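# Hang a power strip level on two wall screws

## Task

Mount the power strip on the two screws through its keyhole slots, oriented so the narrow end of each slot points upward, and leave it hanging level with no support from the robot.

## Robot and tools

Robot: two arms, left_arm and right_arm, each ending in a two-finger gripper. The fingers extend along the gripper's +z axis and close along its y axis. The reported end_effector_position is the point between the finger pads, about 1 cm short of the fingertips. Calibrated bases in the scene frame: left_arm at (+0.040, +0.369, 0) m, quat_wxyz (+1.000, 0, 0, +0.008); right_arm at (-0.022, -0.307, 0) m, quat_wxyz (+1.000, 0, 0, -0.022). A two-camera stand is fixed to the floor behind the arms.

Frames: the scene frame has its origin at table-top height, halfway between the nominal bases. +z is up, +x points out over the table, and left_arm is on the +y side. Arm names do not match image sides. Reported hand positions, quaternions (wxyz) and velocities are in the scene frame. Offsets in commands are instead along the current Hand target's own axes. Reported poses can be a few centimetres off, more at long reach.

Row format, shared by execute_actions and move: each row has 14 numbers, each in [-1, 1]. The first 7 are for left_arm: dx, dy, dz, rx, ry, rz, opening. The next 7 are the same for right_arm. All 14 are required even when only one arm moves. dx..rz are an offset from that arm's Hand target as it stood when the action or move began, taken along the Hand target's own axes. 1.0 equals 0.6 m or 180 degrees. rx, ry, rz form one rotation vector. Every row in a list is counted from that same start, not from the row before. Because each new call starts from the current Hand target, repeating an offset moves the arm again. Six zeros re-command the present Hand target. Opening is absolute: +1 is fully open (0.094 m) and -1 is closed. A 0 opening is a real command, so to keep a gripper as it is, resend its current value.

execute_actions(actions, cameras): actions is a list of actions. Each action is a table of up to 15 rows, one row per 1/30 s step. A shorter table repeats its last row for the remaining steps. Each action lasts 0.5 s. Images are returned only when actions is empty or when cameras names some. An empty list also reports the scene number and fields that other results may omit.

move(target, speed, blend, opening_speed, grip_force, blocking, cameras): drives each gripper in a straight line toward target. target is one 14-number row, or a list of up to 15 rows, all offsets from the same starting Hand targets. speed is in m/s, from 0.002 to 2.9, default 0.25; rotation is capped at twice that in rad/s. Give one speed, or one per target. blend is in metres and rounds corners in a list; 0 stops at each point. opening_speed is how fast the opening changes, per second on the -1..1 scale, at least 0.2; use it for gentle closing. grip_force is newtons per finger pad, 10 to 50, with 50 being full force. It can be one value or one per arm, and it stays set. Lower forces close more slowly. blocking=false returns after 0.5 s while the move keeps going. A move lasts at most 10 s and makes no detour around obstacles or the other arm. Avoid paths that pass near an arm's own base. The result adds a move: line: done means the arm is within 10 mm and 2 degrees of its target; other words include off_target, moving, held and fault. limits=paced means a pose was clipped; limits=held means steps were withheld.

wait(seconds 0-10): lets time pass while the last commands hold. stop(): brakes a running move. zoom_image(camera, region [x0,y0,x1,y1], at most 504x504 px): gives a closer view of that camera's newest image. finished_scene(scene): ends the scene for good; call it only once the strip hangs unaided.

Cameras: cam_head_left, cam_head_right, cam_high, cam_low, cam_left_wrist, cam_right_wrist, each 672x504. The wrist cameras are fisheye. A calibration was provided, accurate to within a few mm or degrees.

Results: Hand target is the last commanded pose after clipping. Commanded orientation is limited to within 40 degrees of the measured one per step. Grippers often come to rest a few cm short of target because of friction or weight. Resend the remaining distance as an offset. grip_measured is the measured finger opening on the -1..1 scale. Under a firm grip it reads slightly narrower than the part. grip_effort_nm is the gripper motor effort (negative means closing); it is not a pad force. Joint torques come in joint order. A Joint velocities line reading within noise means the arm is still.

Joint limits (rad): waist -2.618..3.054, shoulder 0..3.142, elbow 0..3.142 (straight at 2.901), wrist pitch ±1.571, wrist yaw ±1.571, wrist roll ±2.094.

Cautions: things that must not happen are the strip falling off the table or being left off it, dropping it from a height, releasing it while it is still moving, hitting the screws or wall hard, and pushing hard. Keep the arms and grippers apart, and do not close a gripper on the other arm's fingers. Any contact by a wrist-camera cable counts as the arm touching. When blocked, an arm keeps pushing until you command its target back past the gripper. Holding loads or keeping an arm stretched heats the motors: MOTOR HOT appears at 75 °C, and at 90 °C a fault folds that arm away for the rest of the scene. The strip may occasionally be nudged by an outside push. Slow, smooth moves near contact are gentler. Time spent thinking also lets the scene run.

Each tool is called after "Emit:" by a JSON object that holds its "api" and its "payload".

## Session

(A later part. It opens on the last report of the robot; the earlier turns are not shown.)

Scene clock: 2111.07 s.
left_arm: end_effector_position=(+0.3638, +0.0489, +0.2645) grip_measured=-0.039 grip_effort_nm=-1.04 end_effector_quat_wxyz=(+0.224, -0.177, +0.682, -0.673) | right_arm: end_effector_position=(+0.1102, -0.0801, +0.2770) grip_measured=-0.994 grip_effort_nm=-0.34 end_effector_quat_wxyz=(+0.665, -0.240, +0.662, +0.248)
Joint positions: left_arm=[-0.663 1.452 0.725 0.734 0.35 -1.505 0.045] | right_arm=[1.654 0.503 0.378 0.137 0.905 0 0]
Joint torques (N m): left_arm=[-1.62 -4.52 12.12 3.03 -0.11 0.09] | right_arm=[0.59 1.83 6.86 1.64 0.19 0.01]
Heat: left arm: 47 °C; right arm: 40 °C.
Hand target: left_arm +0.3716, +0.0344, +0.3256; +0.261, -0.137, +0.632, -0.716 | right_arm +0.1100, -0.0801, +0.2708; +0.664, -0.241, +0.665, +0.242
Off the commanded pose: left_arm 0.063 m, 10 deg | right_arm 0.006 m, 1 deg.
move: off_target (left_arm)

Emit:
{"api": "move", "payload": {"target": [0,0.02,-0.004,0.0,0,0,-0.35,0,0,0,0,0,0,-1], "speed": 0.04}}

Emit:
{"api": "move", "payload": {"target": [0,0.02,-0.002,0.0,0,0,-0.35,0,0,0,0,0,0,-1], "speed": 0.04}}

Emit:
{"api": "move", "payload": {"target": [0,0.015,0,0.0,0,0,-0.35,0,0,0,0,0,0,-1], "speed": 0.04, "cameras": ["cam_high","cam_head_left","cam_right_wrist"]}}

Emit:
{"api": "zoom_image", "payload": {"camera": "cam_right_wrist", "region": [360, 50, 500, 190]}}

Emit:
{"api": "zoom_image", "payload": {"camera": "cam_head_left", "region": [250, 170, 390, 310]}}

Scene clock: 2133.73 s.
left_arm: end_effector_position=(+0.3638, +0.0489, +0.2646) grip_measured=-0.039 grip_effort_nm=-1.04 end_effector_quat_wxyz=(+0.224, -0.175, +0.682, -0.674) | right_arm: end_effector_position=(+0.1102, -0.0801, +0.2770) grip_measured=-0.994 grip_effort_nm=-0.35 end_effector_quat_wxyz=(+0.665, -0.240, +0.662, +0.248)
Joint positions: left_arm=[-0.661 1.454 0.725 0.737 0.355 -1.505 0.045] | right_arm=[1.654 0.503 0.378 0.137 0.905 0 0]
Joint torques (N m): left_arm=[-1.29 -2.5 10.26 3.45 -0.1 0.09] | right_arm=[0.64 1.78 6.89 1.64 0.15 0.02]
Heat: left arm: 50 °C; right arm: 40 °C.
Hand target: left_arm +0.3728, +0.0357, +0.3135; +0.261, -0.137, +0.632, -0.716 | right_arm +0.1100, -0.0801, +0.2708; +0.664, -0.241, +0.665, +0.242
Off the commanded pose: left_arm 0.051 m, 10 deg | right_arm 0.006 m, 1 deg.
move: off_target (left_arm)

Scene clock: 2134.73 s.
left_arm: end_effector_position=(+0.3640, +0.0488, +0.2642) grip_measured=-0.039 grip_effort_nm=-1.04 end_effector_quat_wxyz=(+0.219, -0.166, +0.678, -0.681) | right_arm: end_effector_position=(+0.1102, -0.0801, +0.2770) grip_measured=-0.994 grip_effort_nm=-0.34 end_effector_quat_wxyz=(+0.665, -0.240, +0.662, +0.248)
Joint positions: left_arm=[-0.649 1.47 0.719 0.778 0.388 -1.511 0.045] | right_arm=[1.654 0.503 0.378 0.137 0.905 0 0]
Joint torques (N m): left_arm=[-1.98 -1.43 9.33 3.51 -0.44 0.12] | right_arm=[0.72 1.69 6.93 1.66 0.13 0.01]
Heat: left arm: 50 °C; right arm: 40 °C.
Hand target: left_arm +0.3745, +0.0359, +0.3016; +0.261, -0.137, +0.632, -0.716 | right_arm +0.1100, -0.0801, +0.2708; +0.664, -0.241, +0.665, +0.242
Off the commanded pose: left_arm 0.041 m, 9 deg | right_arm 0.006 m, 1 deg.
move: off_target (left_arm)

Scene clock: 2135.77 s.
left_arm: end_effector_position=(+0.3639, +0.0488, +0.2629) grip_measured=-0.039 grip_effort_nm=-1.04 end_effector_quat_wxyz=(+0.218, -0.159, +0.669, -0.692) | right_arm: end_effector_position=(+0.1102, -0.0801, +0.2770) grip_measured=-0.994 grip_effort_nm=-0.34 end_effector_quat_wxyz=(+0.665, -0.240, +0.662, +0.248)
Joint positions: left_arm=[-0.642 1.496 0.7 0.854 0.406 -1.522 0.045] | right_arm=[1.654 0.503 0.378 0.137 0.905 0 0]
Joint torques (N m): left_arm=[-2.35 -1.02 9.63 3.13 -0.6 0.23] | right_arm=[0.59 1.84 6.9 1.66 0.15 0.02]
Heat: left arm: 50 °C; right arm: 40 °C.
Hand target: left_arm +0.3763, +0.0352, +0.2928; +0.261, -0.137, +0.632, -0.716 | right_arm +0.1100, -0.0801, +0.2708; +0.664, -0.241, +0.665, +0.242
Off the commanded pose: left_arm 0.035 m, 7 deg | right_arm 0.006 m, 1 deg.
move: off_target (left_arm)
camera_calibration:
cam_right_wrist: T_world_to_cam=[[0.695454, -0.710891, -0.10477, -0.0983967], [-0.528342, -0.40706, -0.745089, 0.230136], [0.48703, 0.573529, -0.658685, 0.291692], [0, 0, 0, 1]] pos_world=[0.0479582, -0.143564, 0.353296]
Images, in order (width x height): cam_head_left 672x504, cam_high 672x504, cam_right_wrist 672x504.

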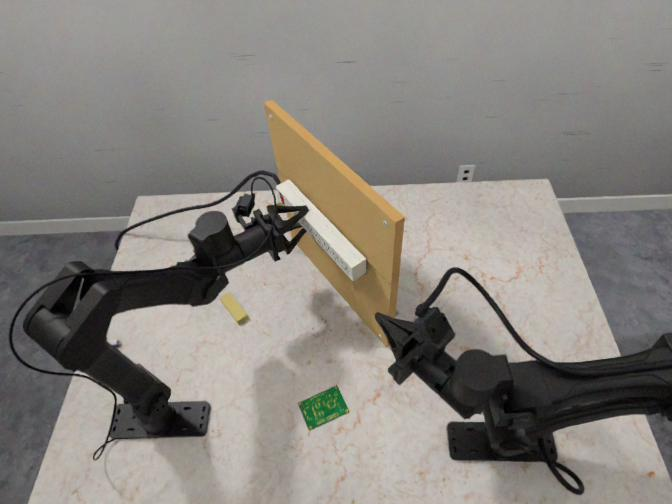

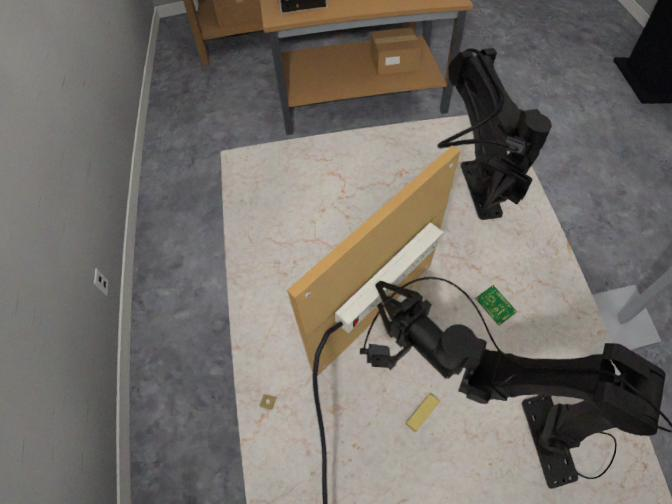

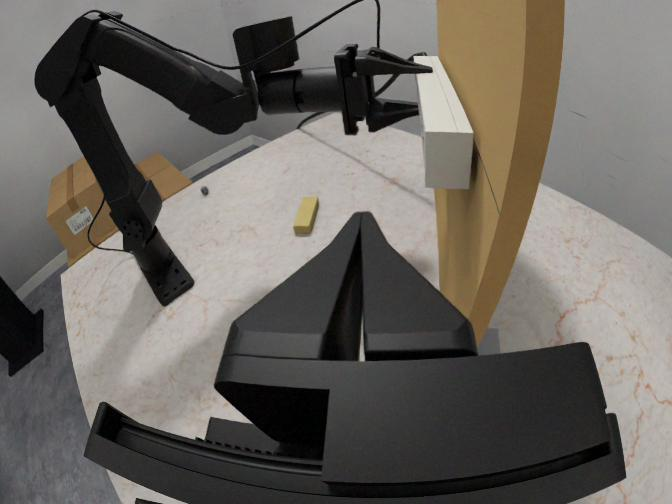

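Scaled by 3.600 from the camera's 672x504 image, which has a finer 960x720 frame.

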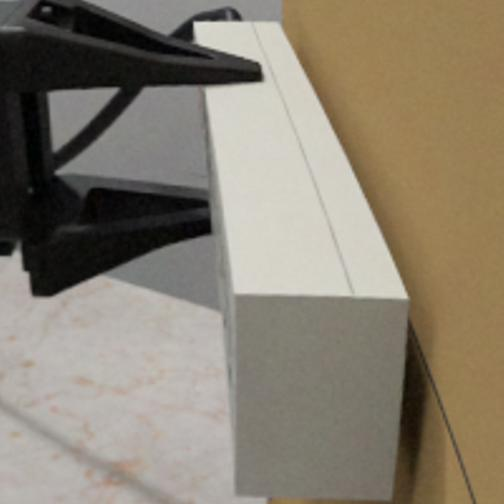

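Scaled by 3.600 from the camera's 672x504 image, which has a finer 960x720 frame.

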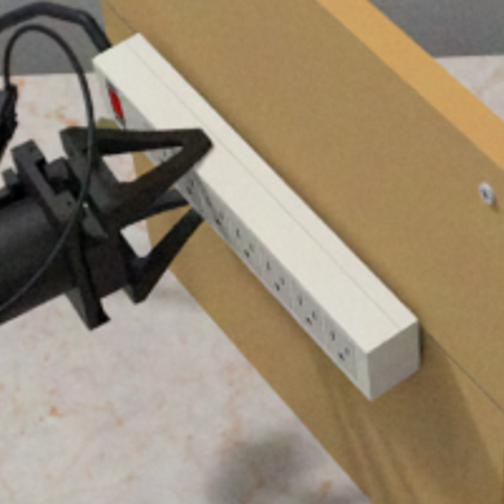

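Emit:
{"api": "move", "payload": {"target": [0,0.012,-0.018,0.0,0,0,-0.35,0,0,0,0,0,0,-1], "speed": 0.04}}

Emit:
{"api": "move", "payload": {"target": [0,0.012,-0.004,0.0,0,0,-0.35,0,0,0,0,0,0,-1], "speed": 0.04, "cameras": ["cam_high","cam_head_left","cam_right_wrist"]}}

Emit:
{"api": "zoom_image", "payload": {"camera": "cam_right_wrist", "region": [360, 50, 500, 190]}}

Scene clock: 2148.93 s.
left_arm: end_effector_position=(+0.3632, +0.0496, +0.2617) grip_measured=-0.039 grip_effort_nm=-1.04 end_effector_quat_wxyz=(+0.222, -0.156, +0.659, -0.701) | right_arm: end_effector_position=(+0.1102, -0.0801, +0.2770) grip_measured=-0.994 grip_effort_nm=-0.34 end_effector_quat_wxyz=(+0.665, -0.240, +0.662, +0.248)
Joint positions: left_arm=[-0.641 1.515 0.679 0.925 0.406 -1.532 0.045] | right_arm=[1.654 0.503 0.378 0.137 0.905 0 0]
Joint torques (N m): left_arm=[-1.26 -2.69 7.83 2.84 -0.46 0.33] | right_arm=[0.64 1.87 6.84 1.65 0.13 0.01]
Heat: left arm: 46 °C; right arm: 40 °C.
Hand target: left_arm +0.3720, +0.0438, +0.2840; +0.261, -0.137, +0.632, -0.717 | right_arm +0.1100, -0.0801, +0.2708; +0.664, -0.241, +0.665, +0.242
Off the commanded pose: left_arm 0.025 m, 6 deg | right_arm 0.006 m, 1 deg.
move: off_target (left_arm)

Scene clock: 2149.87 s.
left_arm: end_effector_position=(+0.3633, +0.0500, +0.2607) grip_measured=-0.039 grip_effort_nm=-1.04 end_effector_quat_wxyz=(+0.225, -0.153, +0.651, -0.708) | right_arm: end_effector_position=(+0.1102, -0.0801, +0.2770) grip_measured=-0.994 grip_effort_nm=-0.35 end_effector_quat_wxyz=(+0.665, -0.240, +0.662, +0.248)
Joint positions: left_arm=[-0.641 1.536 0.665 0.986 0.406 -1.539 0.045] | right_arm=[1.654 0.503 0.378 0.137 0.905 0 0]
Joint torques (N m): left_arm=[-0.95 -2.73 7.69 2.57 -0.43 0.39] | right_arm=[0.55 1.83 6.78 1.63 0.13 0.01]
Heat: left arm: 46 °C; right arm: 40 °C.
Hand target: left_arm +0.3723, +0.0454, +0.2766; +0.261, -0.137, +0.632, -0.717 | right_arm +0.1100, -0.0801, +0.2708; +0.664, -0.241, +0.665, +0.242
Off the commanded pose: left_arm 0.019 m, 5 deg | right_arm 0.006 m, 1 deg.
move: off_target (left_arm)
camera_calibration:
cam_right_wrist: T_world_to_cam=[[0.695454, -0.710891, -0.10477, -0.0983967], [-0.528342, -0.40706, -0.745089, 0.230136], [0.48703, 0.573529, -0.658685, 0.291692], [0, 0, 0, 1]] pos_world=[0.0479582, -0.143564, 0.353296]
Images, in order (width x height): cam_head_left 672x504, cam_high 672x504, cam_right_wrist 672x504.

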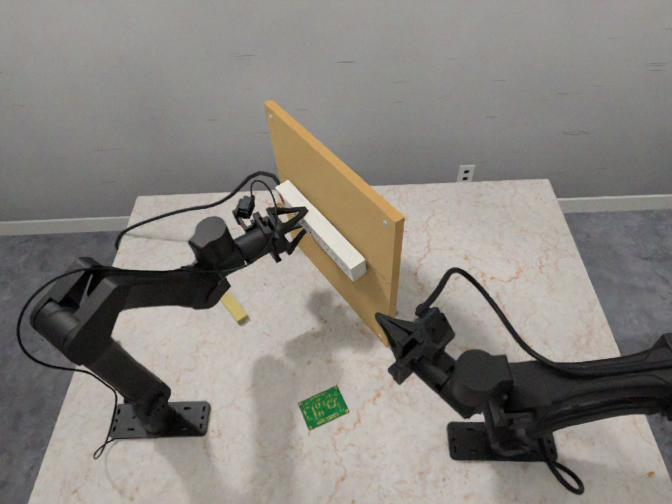

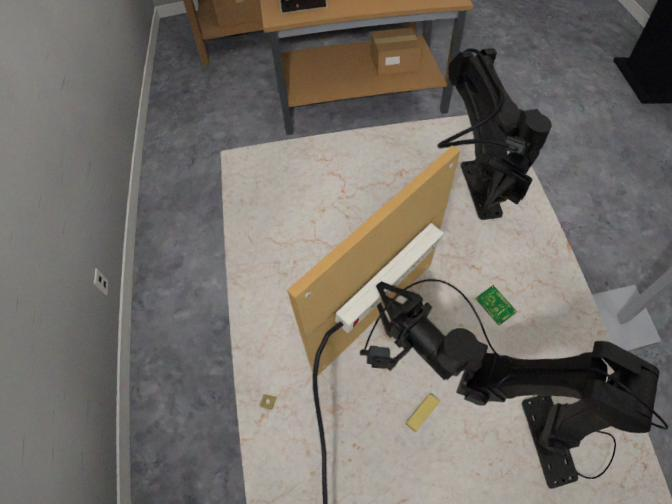

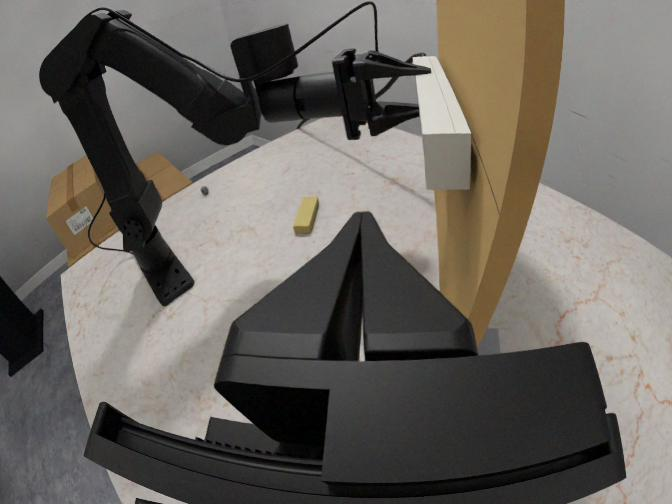

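Scaled by 3.600 from the camera's 672x504 image, which has a finer 960x720 frame.

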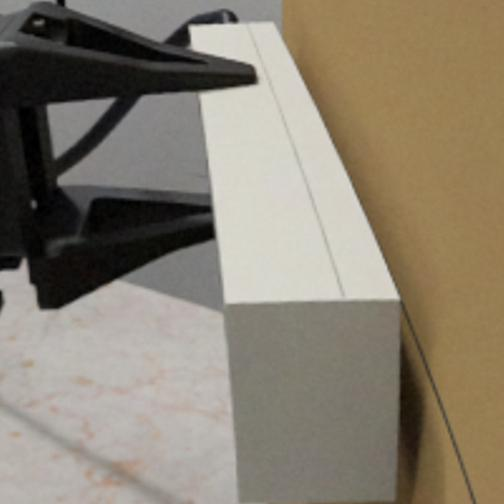

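Emit:
{"api": "move", "payload": {"target": [-0.002,-0.02,0.022,-0.03,0,0,-0.35,0,0,0,0,0,0,-1], "speed": 0.05}}

Emit:
{"api": "move", "payload": {"target": [-0.004,-0.01,0.012,0,0,0,-0.35,0,0,0,0,0,0,-1], "speed": 0.05, "cameras": ["cam_high","cam_head_left","cam_right_wrist"]}}

Emit:
{"api": "zoom_image", "payload": {"camera": "cam_right_wrist", "region": [360, 50, 500, 190]}}

Scene clock: 2164.70 s.
left_arm: end_effector_position=(+0.3639, +0.0478, +0.2616) grip_measured=-0.040 grip_effort_nm=-1.04 end_effector_quat_wxyz=(+0.218, -0.161, +0.685, -0.676) | right_arm: end_effector_position=(+0.1102, -0.0801, +0.2770) grip_measured=-0.994 grip_effort_nm=-0.34 end_effector_quat_wxyz=(+0.665, -0.240, +0.662, +0.248)
Joint positions: left_arm=[-0.646 1.472 0.726 0.755 0.399 -1.493 0.045] | right_arm=[1.654 0.503 0.378 0.137 0.905 0 0]
Joint torques (N m): left_arm=[-2.06 -2.93 11.14 2.17 -0.61 0.26] | right_arm=[0.68 1.88 6.68 1.63 0.12 0.06]
Heat: left arm: 45 °C; right arm: 40 °C.
Hand target: left_arm +0.3778, +0.0358, +0.2906; +0.254, -0.149, +0.665, -0.686 | right_arm +0.1100, -0.0801, +0.2708; +0.664, -0.241, +0.665, +0.242
Off the commanded pose: left_arm 0.034 m, 5 deg | right_arm 0.006 m, 1 deg.
move: off_target (left_arm)

Scene clock: 2165.63 s.
left_arm: end_effector_position=(+0.3644, +0.0475, +0.2623) grip_measured=-0.040 grip_effort_nm=-1.04 end_effector_quat_wxyz=(+0.216, -0.164, +0.692, -0.669) | right_arm: end_effector_position=(+0.1102, -0.0801, +0.2770) grip_measured=-0.994 grip_effort_nm=-0.35 end_effector_quat_wxyz=(+0.665, -0.240, +0.662, +0.248)
Joint positions: left_arm=[-0.647 1.46 0.744 0.703 0.396 -1.486 0.045] | right_arm=[1.654 0.503 0.378 0.137 0.905 0 0]
Joint torques (N m): left_arm=[-2.21 -1.52 12.55 2.47 -0.6 0.21] | right_arm=[0.58 1.95 6.82 1.64 0.14 0.04]
Heat: left arm: 46 °C; right arm: 40 °C.
Hand target: left_arm +0.3828, +0.0310, +0.2972; +0.254, -0.149, +0.666, -0.686 | right_arm +0.1100, -0.0801, +0.2708; +0.664, -0.241, +0.665, +0.242
Off the commanded pose: left_arm 0.043 m, 6 deg | right_arm 0.006 m, 1 deg.
move: off_target (left_arm)
camera_calibration:
cam_right_wrist: T_world_to_cam=[[0.695454, -0.710891, -0.10477, -0.0983967], [-0.528342, -0.40706, -0.745089, 0.230136], [0.48703, 0.573529, -0.658685, 0.291692], [0, 0, 0, 1]] pos_world=[0.0479582, -0.143564, 0.353296]
Images, in order (width x height): cam_head_left 672x504, cam_high 672x504, cam_right_wrist 672x504.

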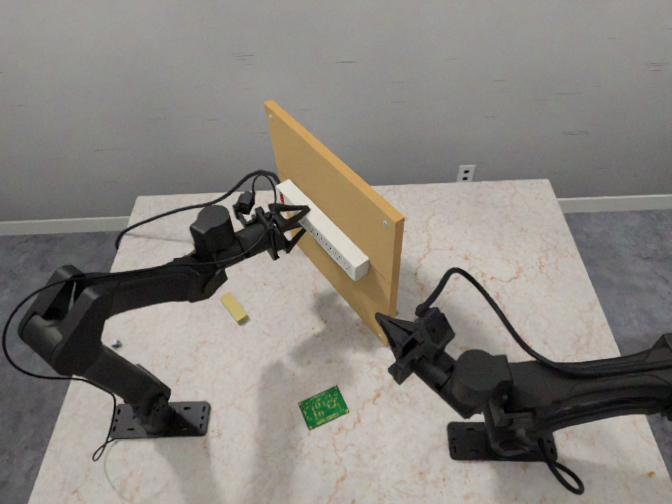

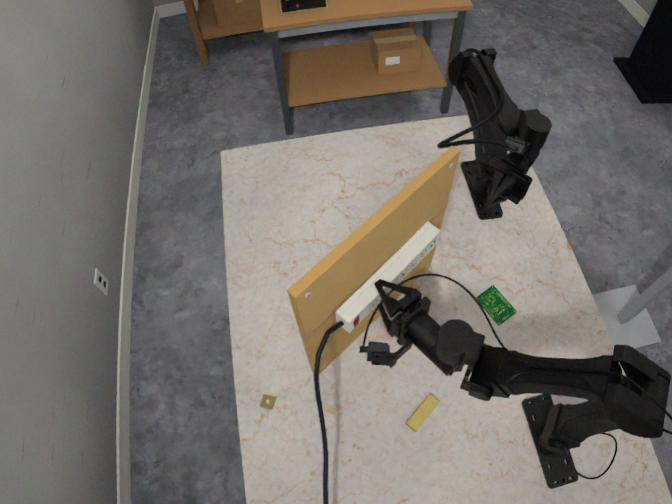

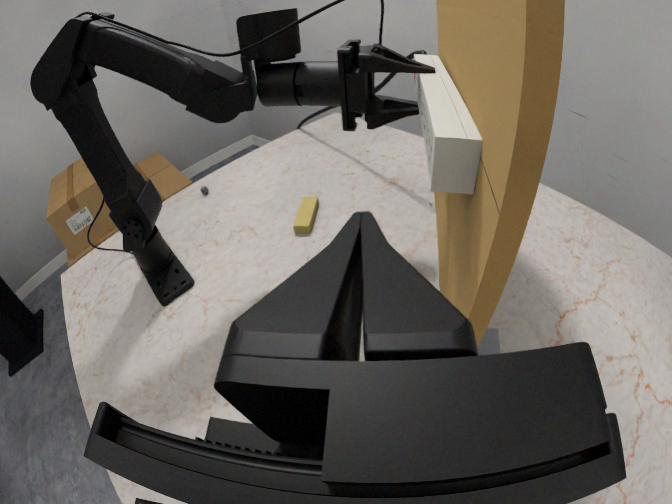

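Scaled by 3.600 from the camera's 672x504 image, which has a finer 960x720 frame.

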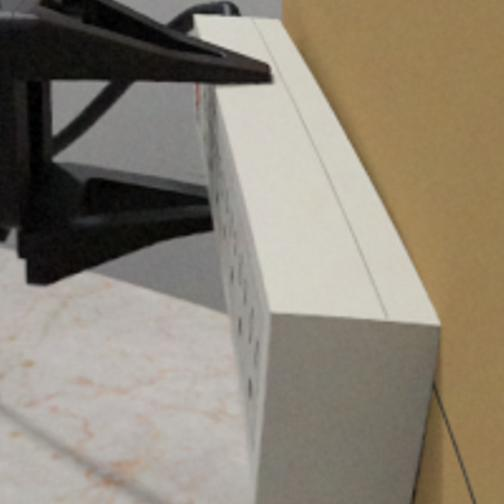

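Emit:
{"api": "move", "payload": {"target": [0,0.008,0.004,0,0.015,-0.012,-0.35,0,0,0,0,0,0,-1], "speed": 0.05, "cameras": ["cam_high","cam_head_left","cam_right_wrist"]}}

Emit:
{"api": "zoom_image", "payload": {"camera": "cam_right_wrist", "region": [360, 50, 500, 190]}}

Emit:
{"api": "zoom_image", "payload": {"camera": "cam_high", "region": [320, 220, 460, 360]}}

Emit:
{"api": "zoom_image", "payload": {"camera": "cam_head_left", "region": [250, 170, 390, 310]}}

Scene clock: 2179.40 s.
left_arm: end_effector_position=(+0.3643, +0.0471, +0.2620) grip_measured=-0.041 grip_effort_nm=-1.04 end_effector_quat_wxyz=(+0.195, -0.152, +0.696, -0.674) | right_arm: end_effector_position=(+0.1102, -0.0801, +0.2770) grip_measured=-0.994 grip_effort_nm=-0.34 end_effector_quat_wxyz=(+0.665, -0.240, +0.662, +0.248)
Joint positions: left_arm=[-0.621 1.475 0.758 0.7 0.47 -1.496 0.045] | right_arm=[1.654 0.503 0.378 0.137 0.905 0 0]
Joint torques (N m): left_arm=[-2.32 -0.47 12.33 2.63 -0.64 -0.09] | right_arm=[0.54 1.81 6.72 1.62 0.16 0.02]
Heat: left arm: 47 °C; right arm: 40 °C.
Hand target: left_arm +0.3847, +0.0290, +0.2928; +0.225, -0.145, +0.668, -0.694 | right_arm +0.1100, -0.0801, +0.2708; +0.664, -0.241, +0.665, +0.242
Off the commanded pose: left_arm 0.041 m, 5 deg | right_arm 0.006 m, 1 deg.
move: off_target (left_arm)
camera_calibration:
cam_right_wrist: T_world_to_cam=[[0.695454, -0.710891, -0.10477, -0.0983967], [-0.528342, -0.40706, -0.745089, 0.230136], [0.48703, 0.573529, -0.658685, 0.291692], [0, 0, 0, 1]] pos_world=[0.0479582, -0.143564, 0.353296]
Images, in order (width x height): cam_head_left 672x504, cam_high 672x504, cam_right_wrist 672x504.

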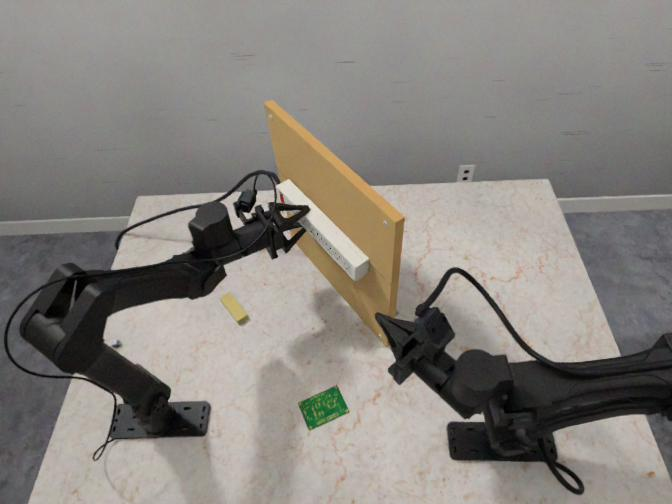

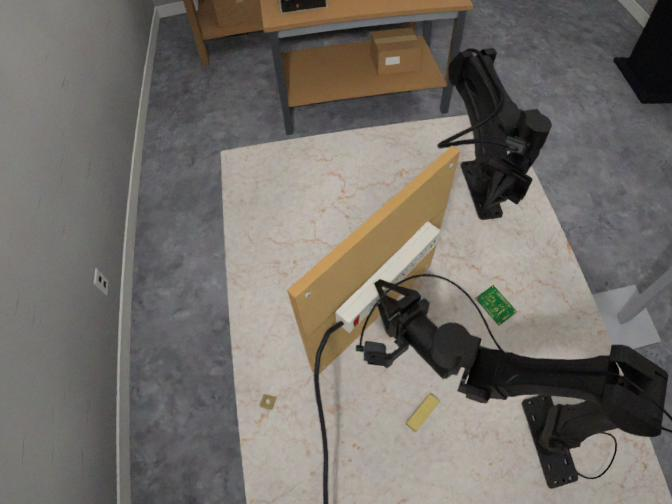

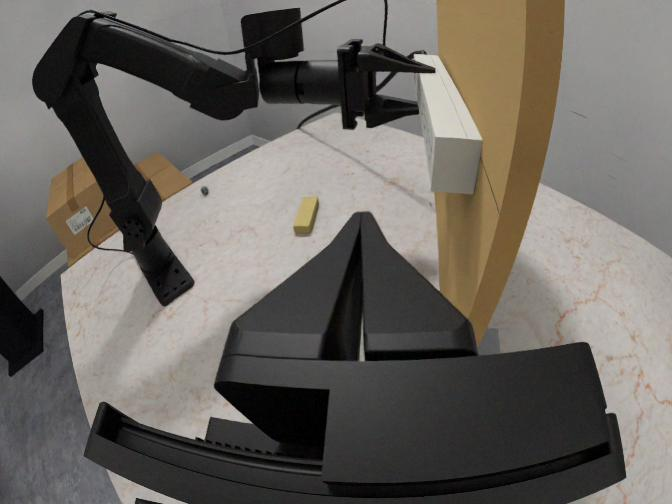

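Scaled by 3.600 from the camera's 672x504 image, which has a finer 960x720 frame.

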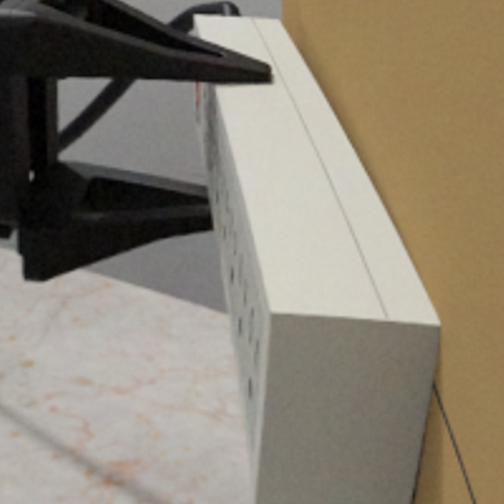

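Scaled by 3.600 from the camera's 672x504 image, which has a finer 960x720 frame.

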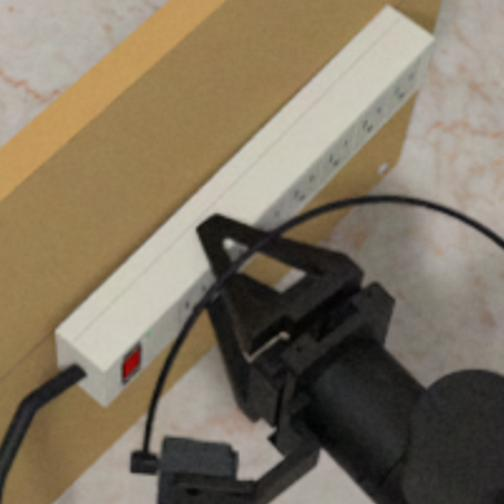

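Scaled by 3.600 from the camera's 672x504 image, which has a finer 960x720 frame.

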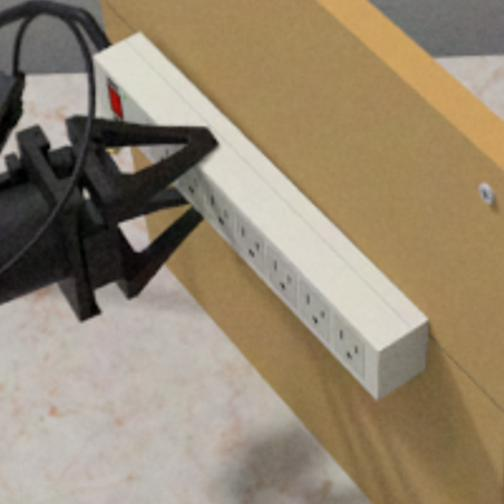

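Emit:
{"api": "move", "payload": {"target": [0,0.01,-0.014,0,0.0,-0.025,-0.35,0,0,0,0,0,0,-1], "speed": 0.05}}

Emit:
{"api": "move", "payload": {"target": [0,0.0,0.01,0,0.005,-0.01,-0.35,0,0,0,0,0,0,-1], "speed": 0.05, "cameras": ["cam_high","cam_head_left","cam_right_wrist"]}}

Emit:
{"api": "zoom_image", "payload": {"camera": "cam_right_wrist", "region": [360, 50, 500, 190]}}

Emit:
{"api": "zoom_image", "payload": {"camera": "cam_high", "region": [320, 220, 460, 360]}}

Emit:
{"api": "zoom_image", "payload": {"camera": "cam_head_left", "region": [250, 170, 390, 310]}}

Scene clock: 2202.73 s.
left_arm: end_effector_position=(+0.3644, +0.0475, +0.2625) grip_measured=-0.042 grip_effort_nm=-1.04 end_effector_quat_wxyz=(+0.186, -0.154, +0.693, -0.679) | right_arm: end_effector_position=(+0.1102, -0.0801, +0.2770) grip_measured=-0.994 grip_effort_nm=-0.35 end_effector_quat_wxyz=(+0.665, -0.240, +0.662, +0.248)
Joint positions: left_arm=[-0.614 1.48 0.758 0.711 0.488 -1.518 0.045] | right_arm=[1.654 0.503 0.378 0.137 0.905 0 0]
Joint torques (N m): left_arm=[-1.7 -1.44 9.94 2.73 -0.65 -0.66] | right_arm=[0.61 1.89 6.84 1.6 0.14 0.03]
Heat: left arm: 51 °C; right arm: 40 °C.
Hand target: left_arm +0.3812, +0.0362, +0.2863; +0.198, -0.172, +0.662, -0.702 | right_arm +0.1100, -0.0801, +0.2708; +0.664, -0.241, +0.665, +0.242
Off the commanded pose: left_arm 0.031 m, 5 deg | right_arm 0.006 m, 1 deg.
move: off_target (left_arm)

Scene clock: 2203.60 s.
left_arm: end_effector_position=(+0.3644, +0.0473, +0.2618) grip_measured=-0.043 grip_effort_nm=-1.04 end_effector_quat_wxyz=(+0.177, -0.149, +0.692, -0.684) | right_arm: end_effector_position=(+0.1102, -0.0801, +0.2770) grip_measured=-0.994 grip_effort_nm=-0.34 end_effector_quat_wxyz=(+0.665, -0.240, +0.662, +0.248)
Joint positions: left_arm=[-0.604 1.493 0.758 0.733 0.519 -1.528 0.045] | right_arm=[1.654 0.503 0.378 0.137 0.905 0 0]
Joint torques (N m): left_arm=[-2.48 -0.84 11.52 2.49 -0.77 -0.84] | right_arm=[0.61 1.89 6.79 1.65 0.12 0.04]
Heat: left arm: 51 °C; right arm: 40 °C.
Hand target: left_arm +0.3843, +0.0311, +0.2866; +0.182, -0.176, +0.661, -0.707 | right_arm +0.1100, -0.0801, +0.2708; +0.664, -0.241, +0.665, +0.242
Off the commanded pose: left_arm 0.036 m, 5 deg | right_arm 0.006 m, 1 deg.
move: off_target (left_arm)
camera_calibration:
cam_right_wrist: T_world_to_cam=[[0.695454, -0.710891, -0.10477, -0.0983967], [-0.528342, -0.40706, -0.745089, 0.230136], [0.48703, 0.573529, -0.658685, 0.291692], [0, 0, 0, 1]] pos_world=[0.0479582, -0.143564, 0.353296]
Images, in order (width x height): cam_head_left 672x504, cam_high 672x504, cam_right_wrist 672x504.

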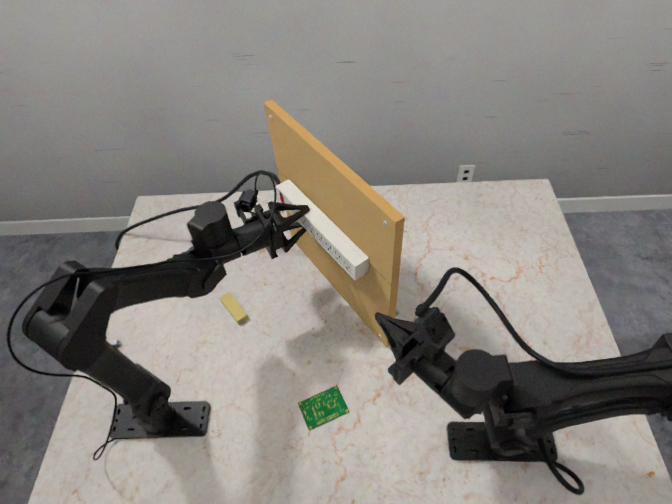

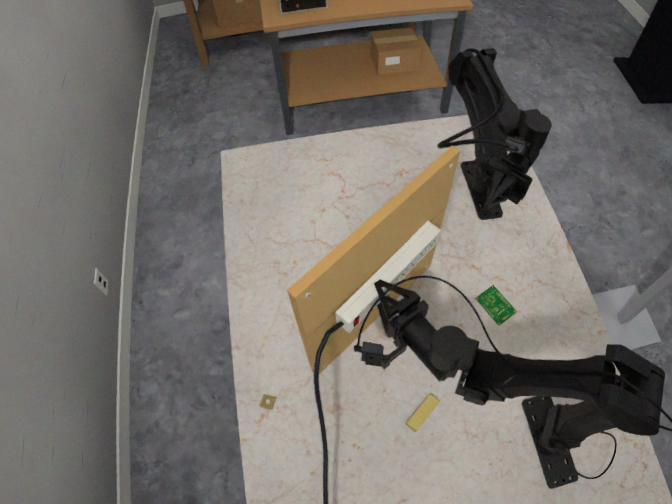

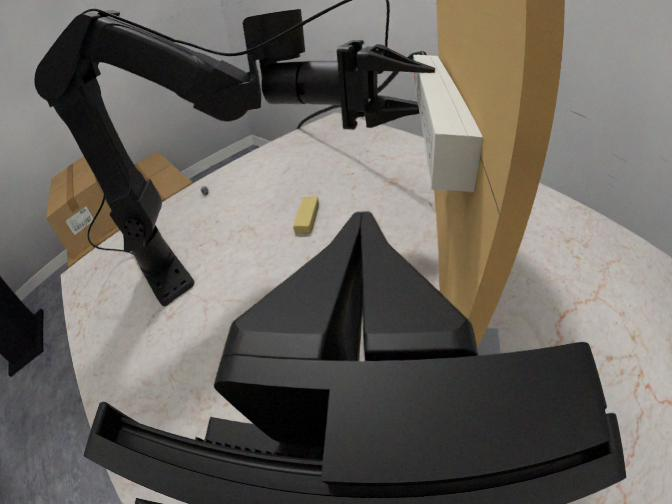

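Scaled by 3.600 from the camera's 672x504 image, which has a finer 960x720 frame.

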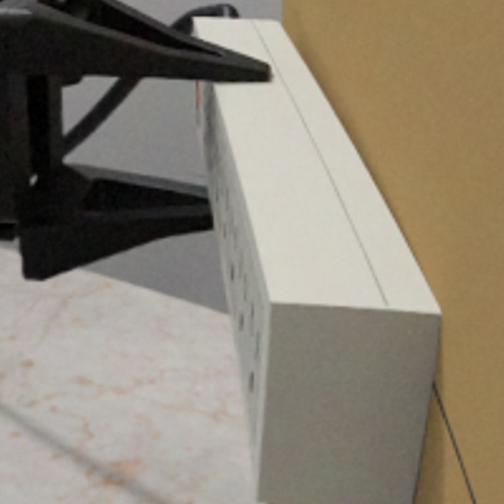

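Scaled by 3.600 from the camera's 672x504 image, which has a finer 960x720 frame.

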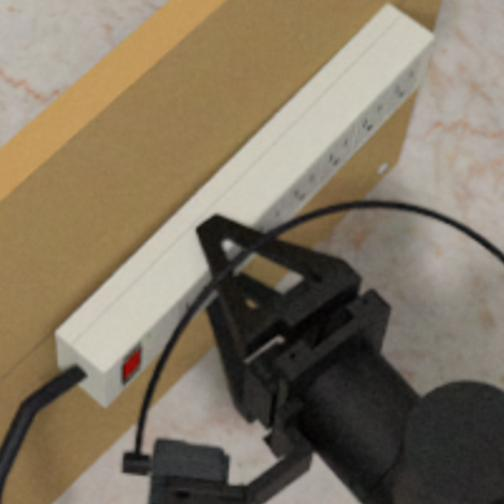

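Scaled by 3.600 from the camera's 672x504 image, which has a finer 960x720 frame.

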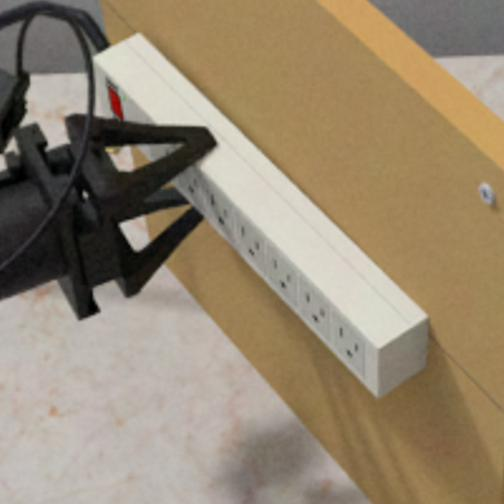

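Emit:
{"api": "move", "payload": {"target": [0,0.02,-0.014,0,0.0,0.0,-0.35,0,0,0,0,0,0,-1], "speed": 0.05}}

Emit:
{"api": "move", "payload": {"target": [0,0.02,0.0,0,0.00,0.005,-0.35,0,0,0,0,0,0,-1], "speed": 0.05, "cameras": ["cam_high","cam_head_left","cam_right_wrist"]}}

Emit:
{"api": "zoom_image", "payload": {"camera": "cam_right_wrist", "region": [360, 50, 500, 190]}}

Emit:
{"api": "zoom_image", "payload": {"camera": "cam_high", "region": [320, 220, 460, 360]}}

Scene clock: 2215.90 s.
left_arm: end_effector_position=(+0.3645, +0.0473, +0.2622) grip_measured=-0.043 grip_effort_nm=-1.04 end_effector_quat_wxyz=(+0.173, -0.142, +0.689, -0.689) | right_arm: end_effector_position=(+0.1102, -0.0801, +0.2770) grip_measured=-0.994 grip_effort_nm=-0.34 end_effector_quat_wxyz=(+0.665, -0.240, +0.662, +0.248)
Joint positions: left_arm=[-0.594 1.504 0.758 0.756 0.544 -1.533 0.045] | right_arm=[1.654 0.503 0.378 0.137 0.905 0 0]
Joint torques (N m): left_arm=[-2.43 -1.28 8.12 2.76 -0.98 -0.78] | right_arm=[0.4 1.91 6.83 1.67 0.17 0.02]
Heat: left arm: 51 °C; right arm: 40 °C.
Hand target: left_arm +0.3805, +0.0377, +0.2742; +0.182, -0.176, +0.661, -0.707 | right_arm +0.1100, -0.0801, +0.2708; +0.664, -0.241, +0.665, +0.242
Off the commanded pose: left_arm 0.022 m, 6 deg | right_arm 0.006 m, 1 deg.
move: off_target (left_arm)

Scene clock: 2216.93 s.
left_arm: end_effector_position=(+0.3641, +0.0477, +0.2604) grip_measured=-0.043 grip_effort_nm=-1.04 end_effector_quat_wxyz=(+0.180, -0.135, +0.676, -0.702) | right_arm: end_effector_position=(+0.1102, -0.0801, +0.2770) grip_measured=-0.994 grip_effort_nm=-0.35 end_effector_quat_wxyz=(+0.665, -0.240, +0.662, +0.248)
Joint positions: left_arm=[-0.594 1.532 0.727 0.862 0.545 -1.547 0.045] | right_arm=[1.654 0.503 0.378 0.137 0.905 0 0]
Joint torques (N m): left_arm=[-2.78 -0.87 8.25 2.23 -1.02 -0.49] | right_arm=[0.59 1.63 6.97 1.63 0.14 -0.02]
Heat: left arm: 51 °C; right arm: 40 °C.
Hand target: left_arm +0.3808, +0.0370, +0.2621; +0.187, -0.171, +0.662, -0.705 | right_arm +0.1100, -0.0801, +0.2708; +0.664, -0.241, +0.665, +0.242
Off the commanded pose: left_arm 0.020 m, 5 deg | right_arm 0.006 m, 1 deg.
move: off_target (left_arm)
camera_calibration:
cam_right_wrist: T_world_to_cam=[[0.695454, -0.710891, -0.10477, -0.0983967], [-0.528342, -0.40706, -0.745089, 0.230136], [0.48703, 0.573529, -0.658685, 0.291692], [0, 0, 0, 1]] pos_world=[0.0479582, -0.143564, 0.353296]
Images, in order (width x height): cam_head_left 672x504, cam_high 672x504, cam_right_wrist 672x504.

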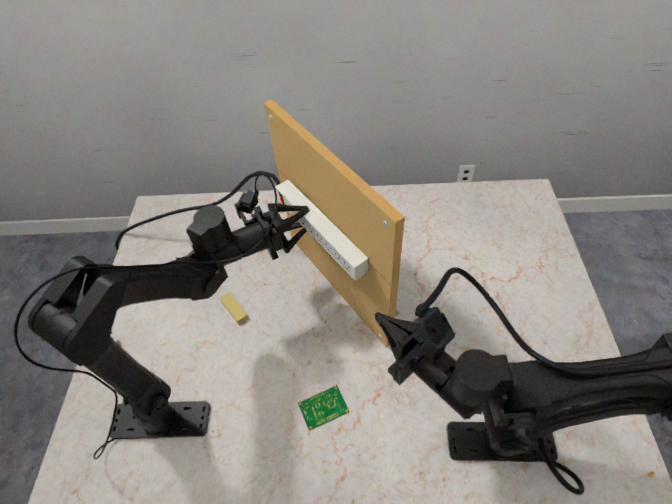

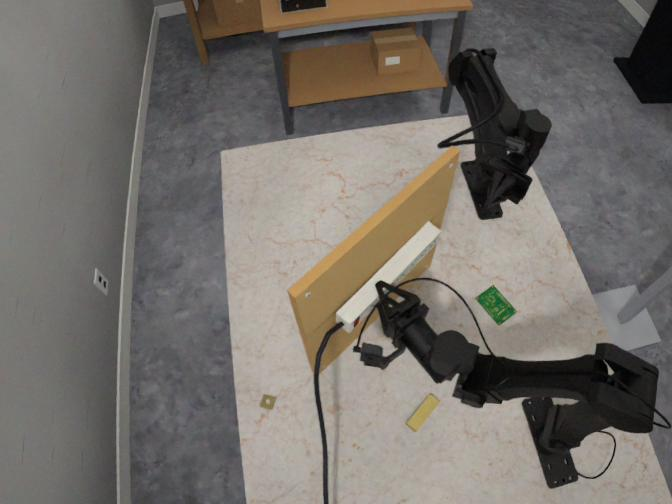

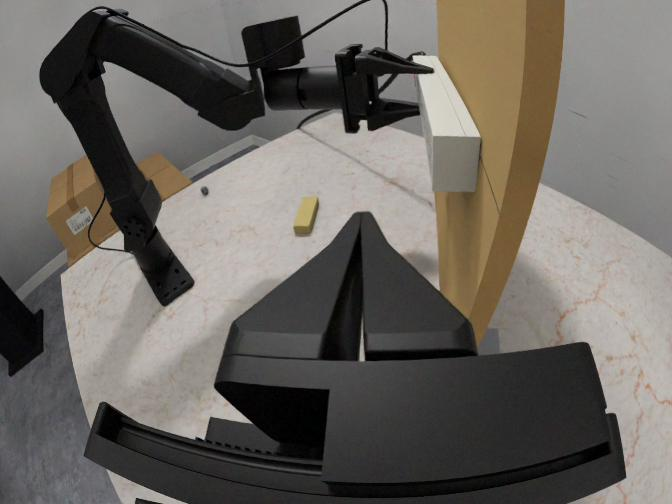

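Scaled by 3.600 from the camera's 672x504 image, which has a finer 960x720 frame.

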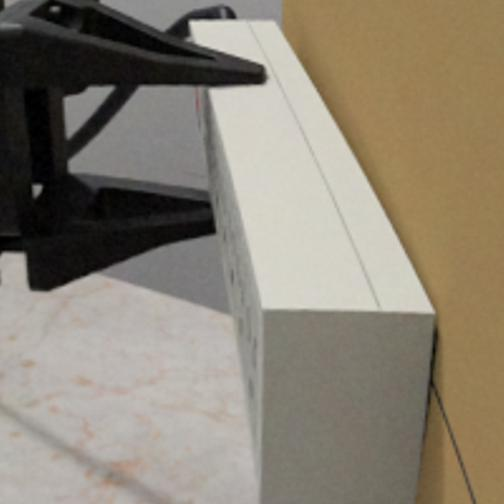

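Scaled by 3.600 from the camera's 672x504 image, which has a finer 960x720 frame.

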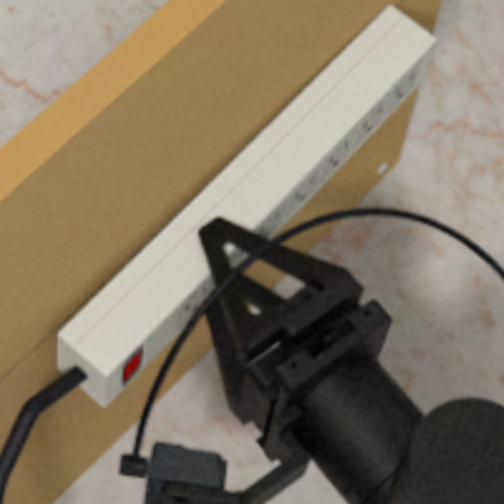

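Emit:
{"api": "move", "payload": {"target": [0,-0.004,0.016,-0.025,0.01,0.0,-0.35,0,0,0,0,0,0,-1], "speed": 0.05}}

Emit:
{"api": "move", "payload": {"target": [-0.002,0.008,0.01,0,0.01,-0.005,-0.35,0,0,0,0,0,0,-1], "speed": 0.05, "cameras": ["cam_high","cam_head_left","cam_right_wrist"]}}

Emit:
{"api": "zoom_image", "payload": {"camera": "cam_right_wrist", "region": [360, 50, 500, 190]}}

Emit:
{"api": "zoom_image", "payload": {"camera": "cam_high", "region": [320, 220, 460, 360]}}

Scene clock: 2228.10 s.
left_arm: end_effector_position=(+0.3645, +0.0469, +0.2603) grip_measured=-0.043 grip_effort_nm=-1.04 end_effector_quat_wxyz=(+0.165, -0.135, +0.693, -0.688) | right_arm: end_effector_position=(+0.1102, -0.0801, +0.2770) grip_measured=-0.994 grip_effort_nm=-0.34 end_effector_quat_wxyz=(+0.665, -0.240, +0.662, +0.248)
Joint positions: left_arm=[-0.585 1.513 0.766 0.748 0.575 -1.529 0.045] | right_arm=[1.654 0.503 0.378 0.137 0.905 0 0]
Joint torques (N m): left_arm=[-3.32 -0.57 11.69 1.54 -0.98 -0.29] | right_arm=[0.49 1.99 6.71 1.64 0.14 0.02]
Heat: left arm: 48 °C; right arm: 40 °C.
Hand target: left_arm +0.3853, +0.0287, +0.2652; +0.170, -0.167, +0.692, -0.681 | right_arm +0.1100, -0.0801, +0.2708; +0.664, -0.241, +0.665, +0.242
Off the commanded pose: left_arm 0.028 m, 4 deg | right_arm 0.006 m, 1 deg.
move: off_target (left_arm)

Scene clock: 2229.07 s.
left_arm: end_effector_position=(+0.3646, +0.0466, +0.2598) grip_measured=-0.044 grip_effort_nm=-1.04 end_effector_quat_wxyz=(+0.150, -0.121, +0.696, -0.692) | right_arm: end_effector_position=(+0.1102, -0.0801, +0.2770) grip_measured=-0.994 grip_effort_nm=-0.34 end_effector_quat_wxyz=(+0.665, -0.240, +0.662, +0.248)
Joint positions: left_arm=[-0.564 1.533 0.783 0.752 0.639 -1.531 0.045] | right_arm=[1.654 0.503 0.378 0.137 0.905 0 0]
Joint torques (N m): left_arm=[-4.11 0.66 11.6 1.67 -1.19 -0.42] | right_arm=[0.54 1.96 6.87 1.64 0.14 0.02]
Heat: left arm: 48 °C; right arm: 40 °C.
Hand target: left_arm +0.3892, +0.0241, +0.2602; +0.154, -0.162, +0.694, -0.685 | right_arm +0.1100, -0.0801, +0.2708; +0.664, -0.241, +0.665, +0.242
Off the commanded pose: left_arm 0.033 m, 5 deg | right_arm 0.006 m, 1 deg.
move: off_target (left_arm)
camera_calibration:
cam_right_wrist: T_world_to_cam=[[0.695454, -0.710891, -0.10477, -0.0983967], [-0.528342, -0.40706, -0.745089, 0.230136], [0.48703, 0.573529, -0.658685, 0.291692], [0, 0, 0, 1]] pos_world=[0.0479582, -0.143564, 0.353296]
Images, in order (width x height): cam_head_left 672x504, cam_high 672x504, cam_right_wrist 672x504.

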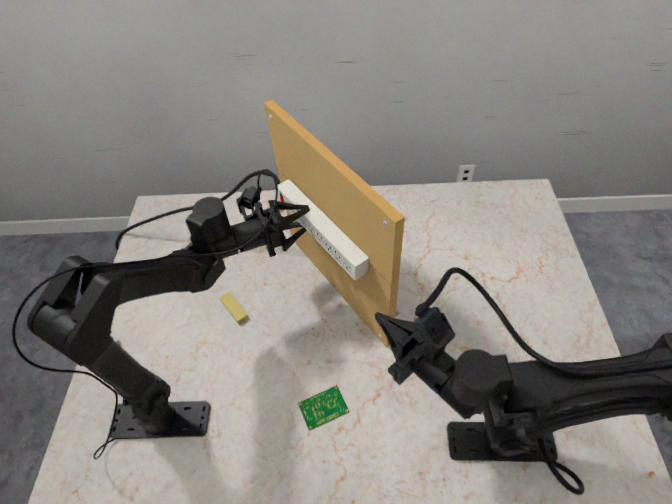

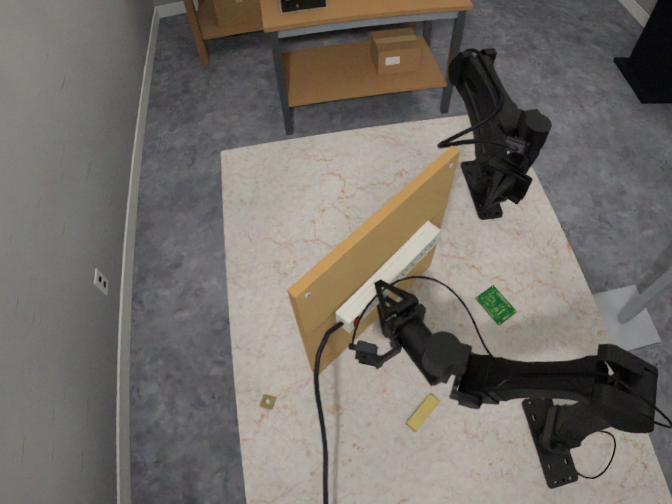

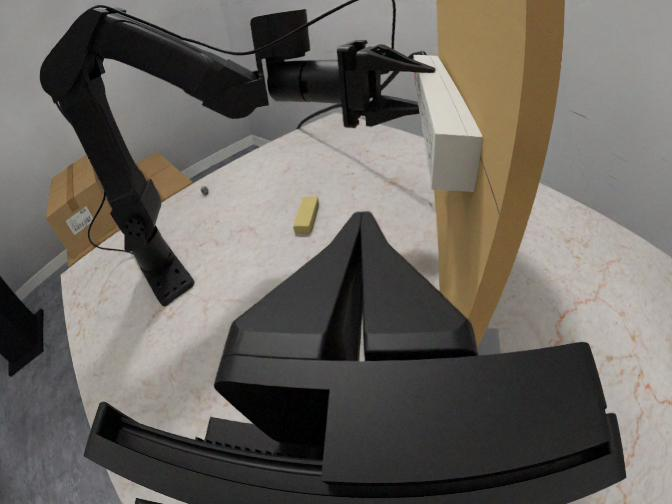

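Scaled by 3.600 from the camera's 672x504 image, which has a finer 960x720 frame.

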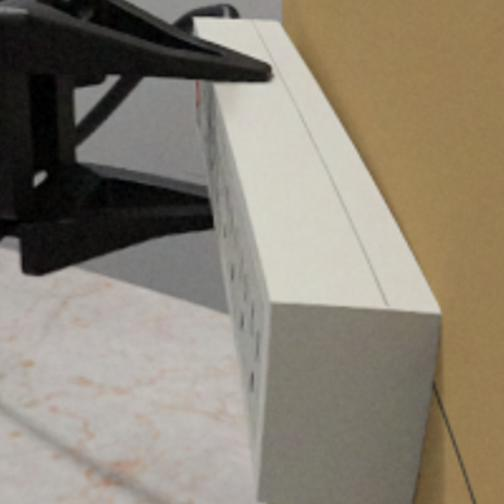

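Scaled by 3.600 from the camera's 672x504 image, which has a finer 960x720 frame.

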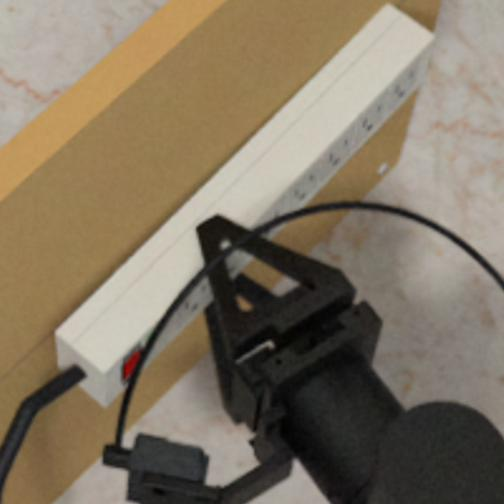

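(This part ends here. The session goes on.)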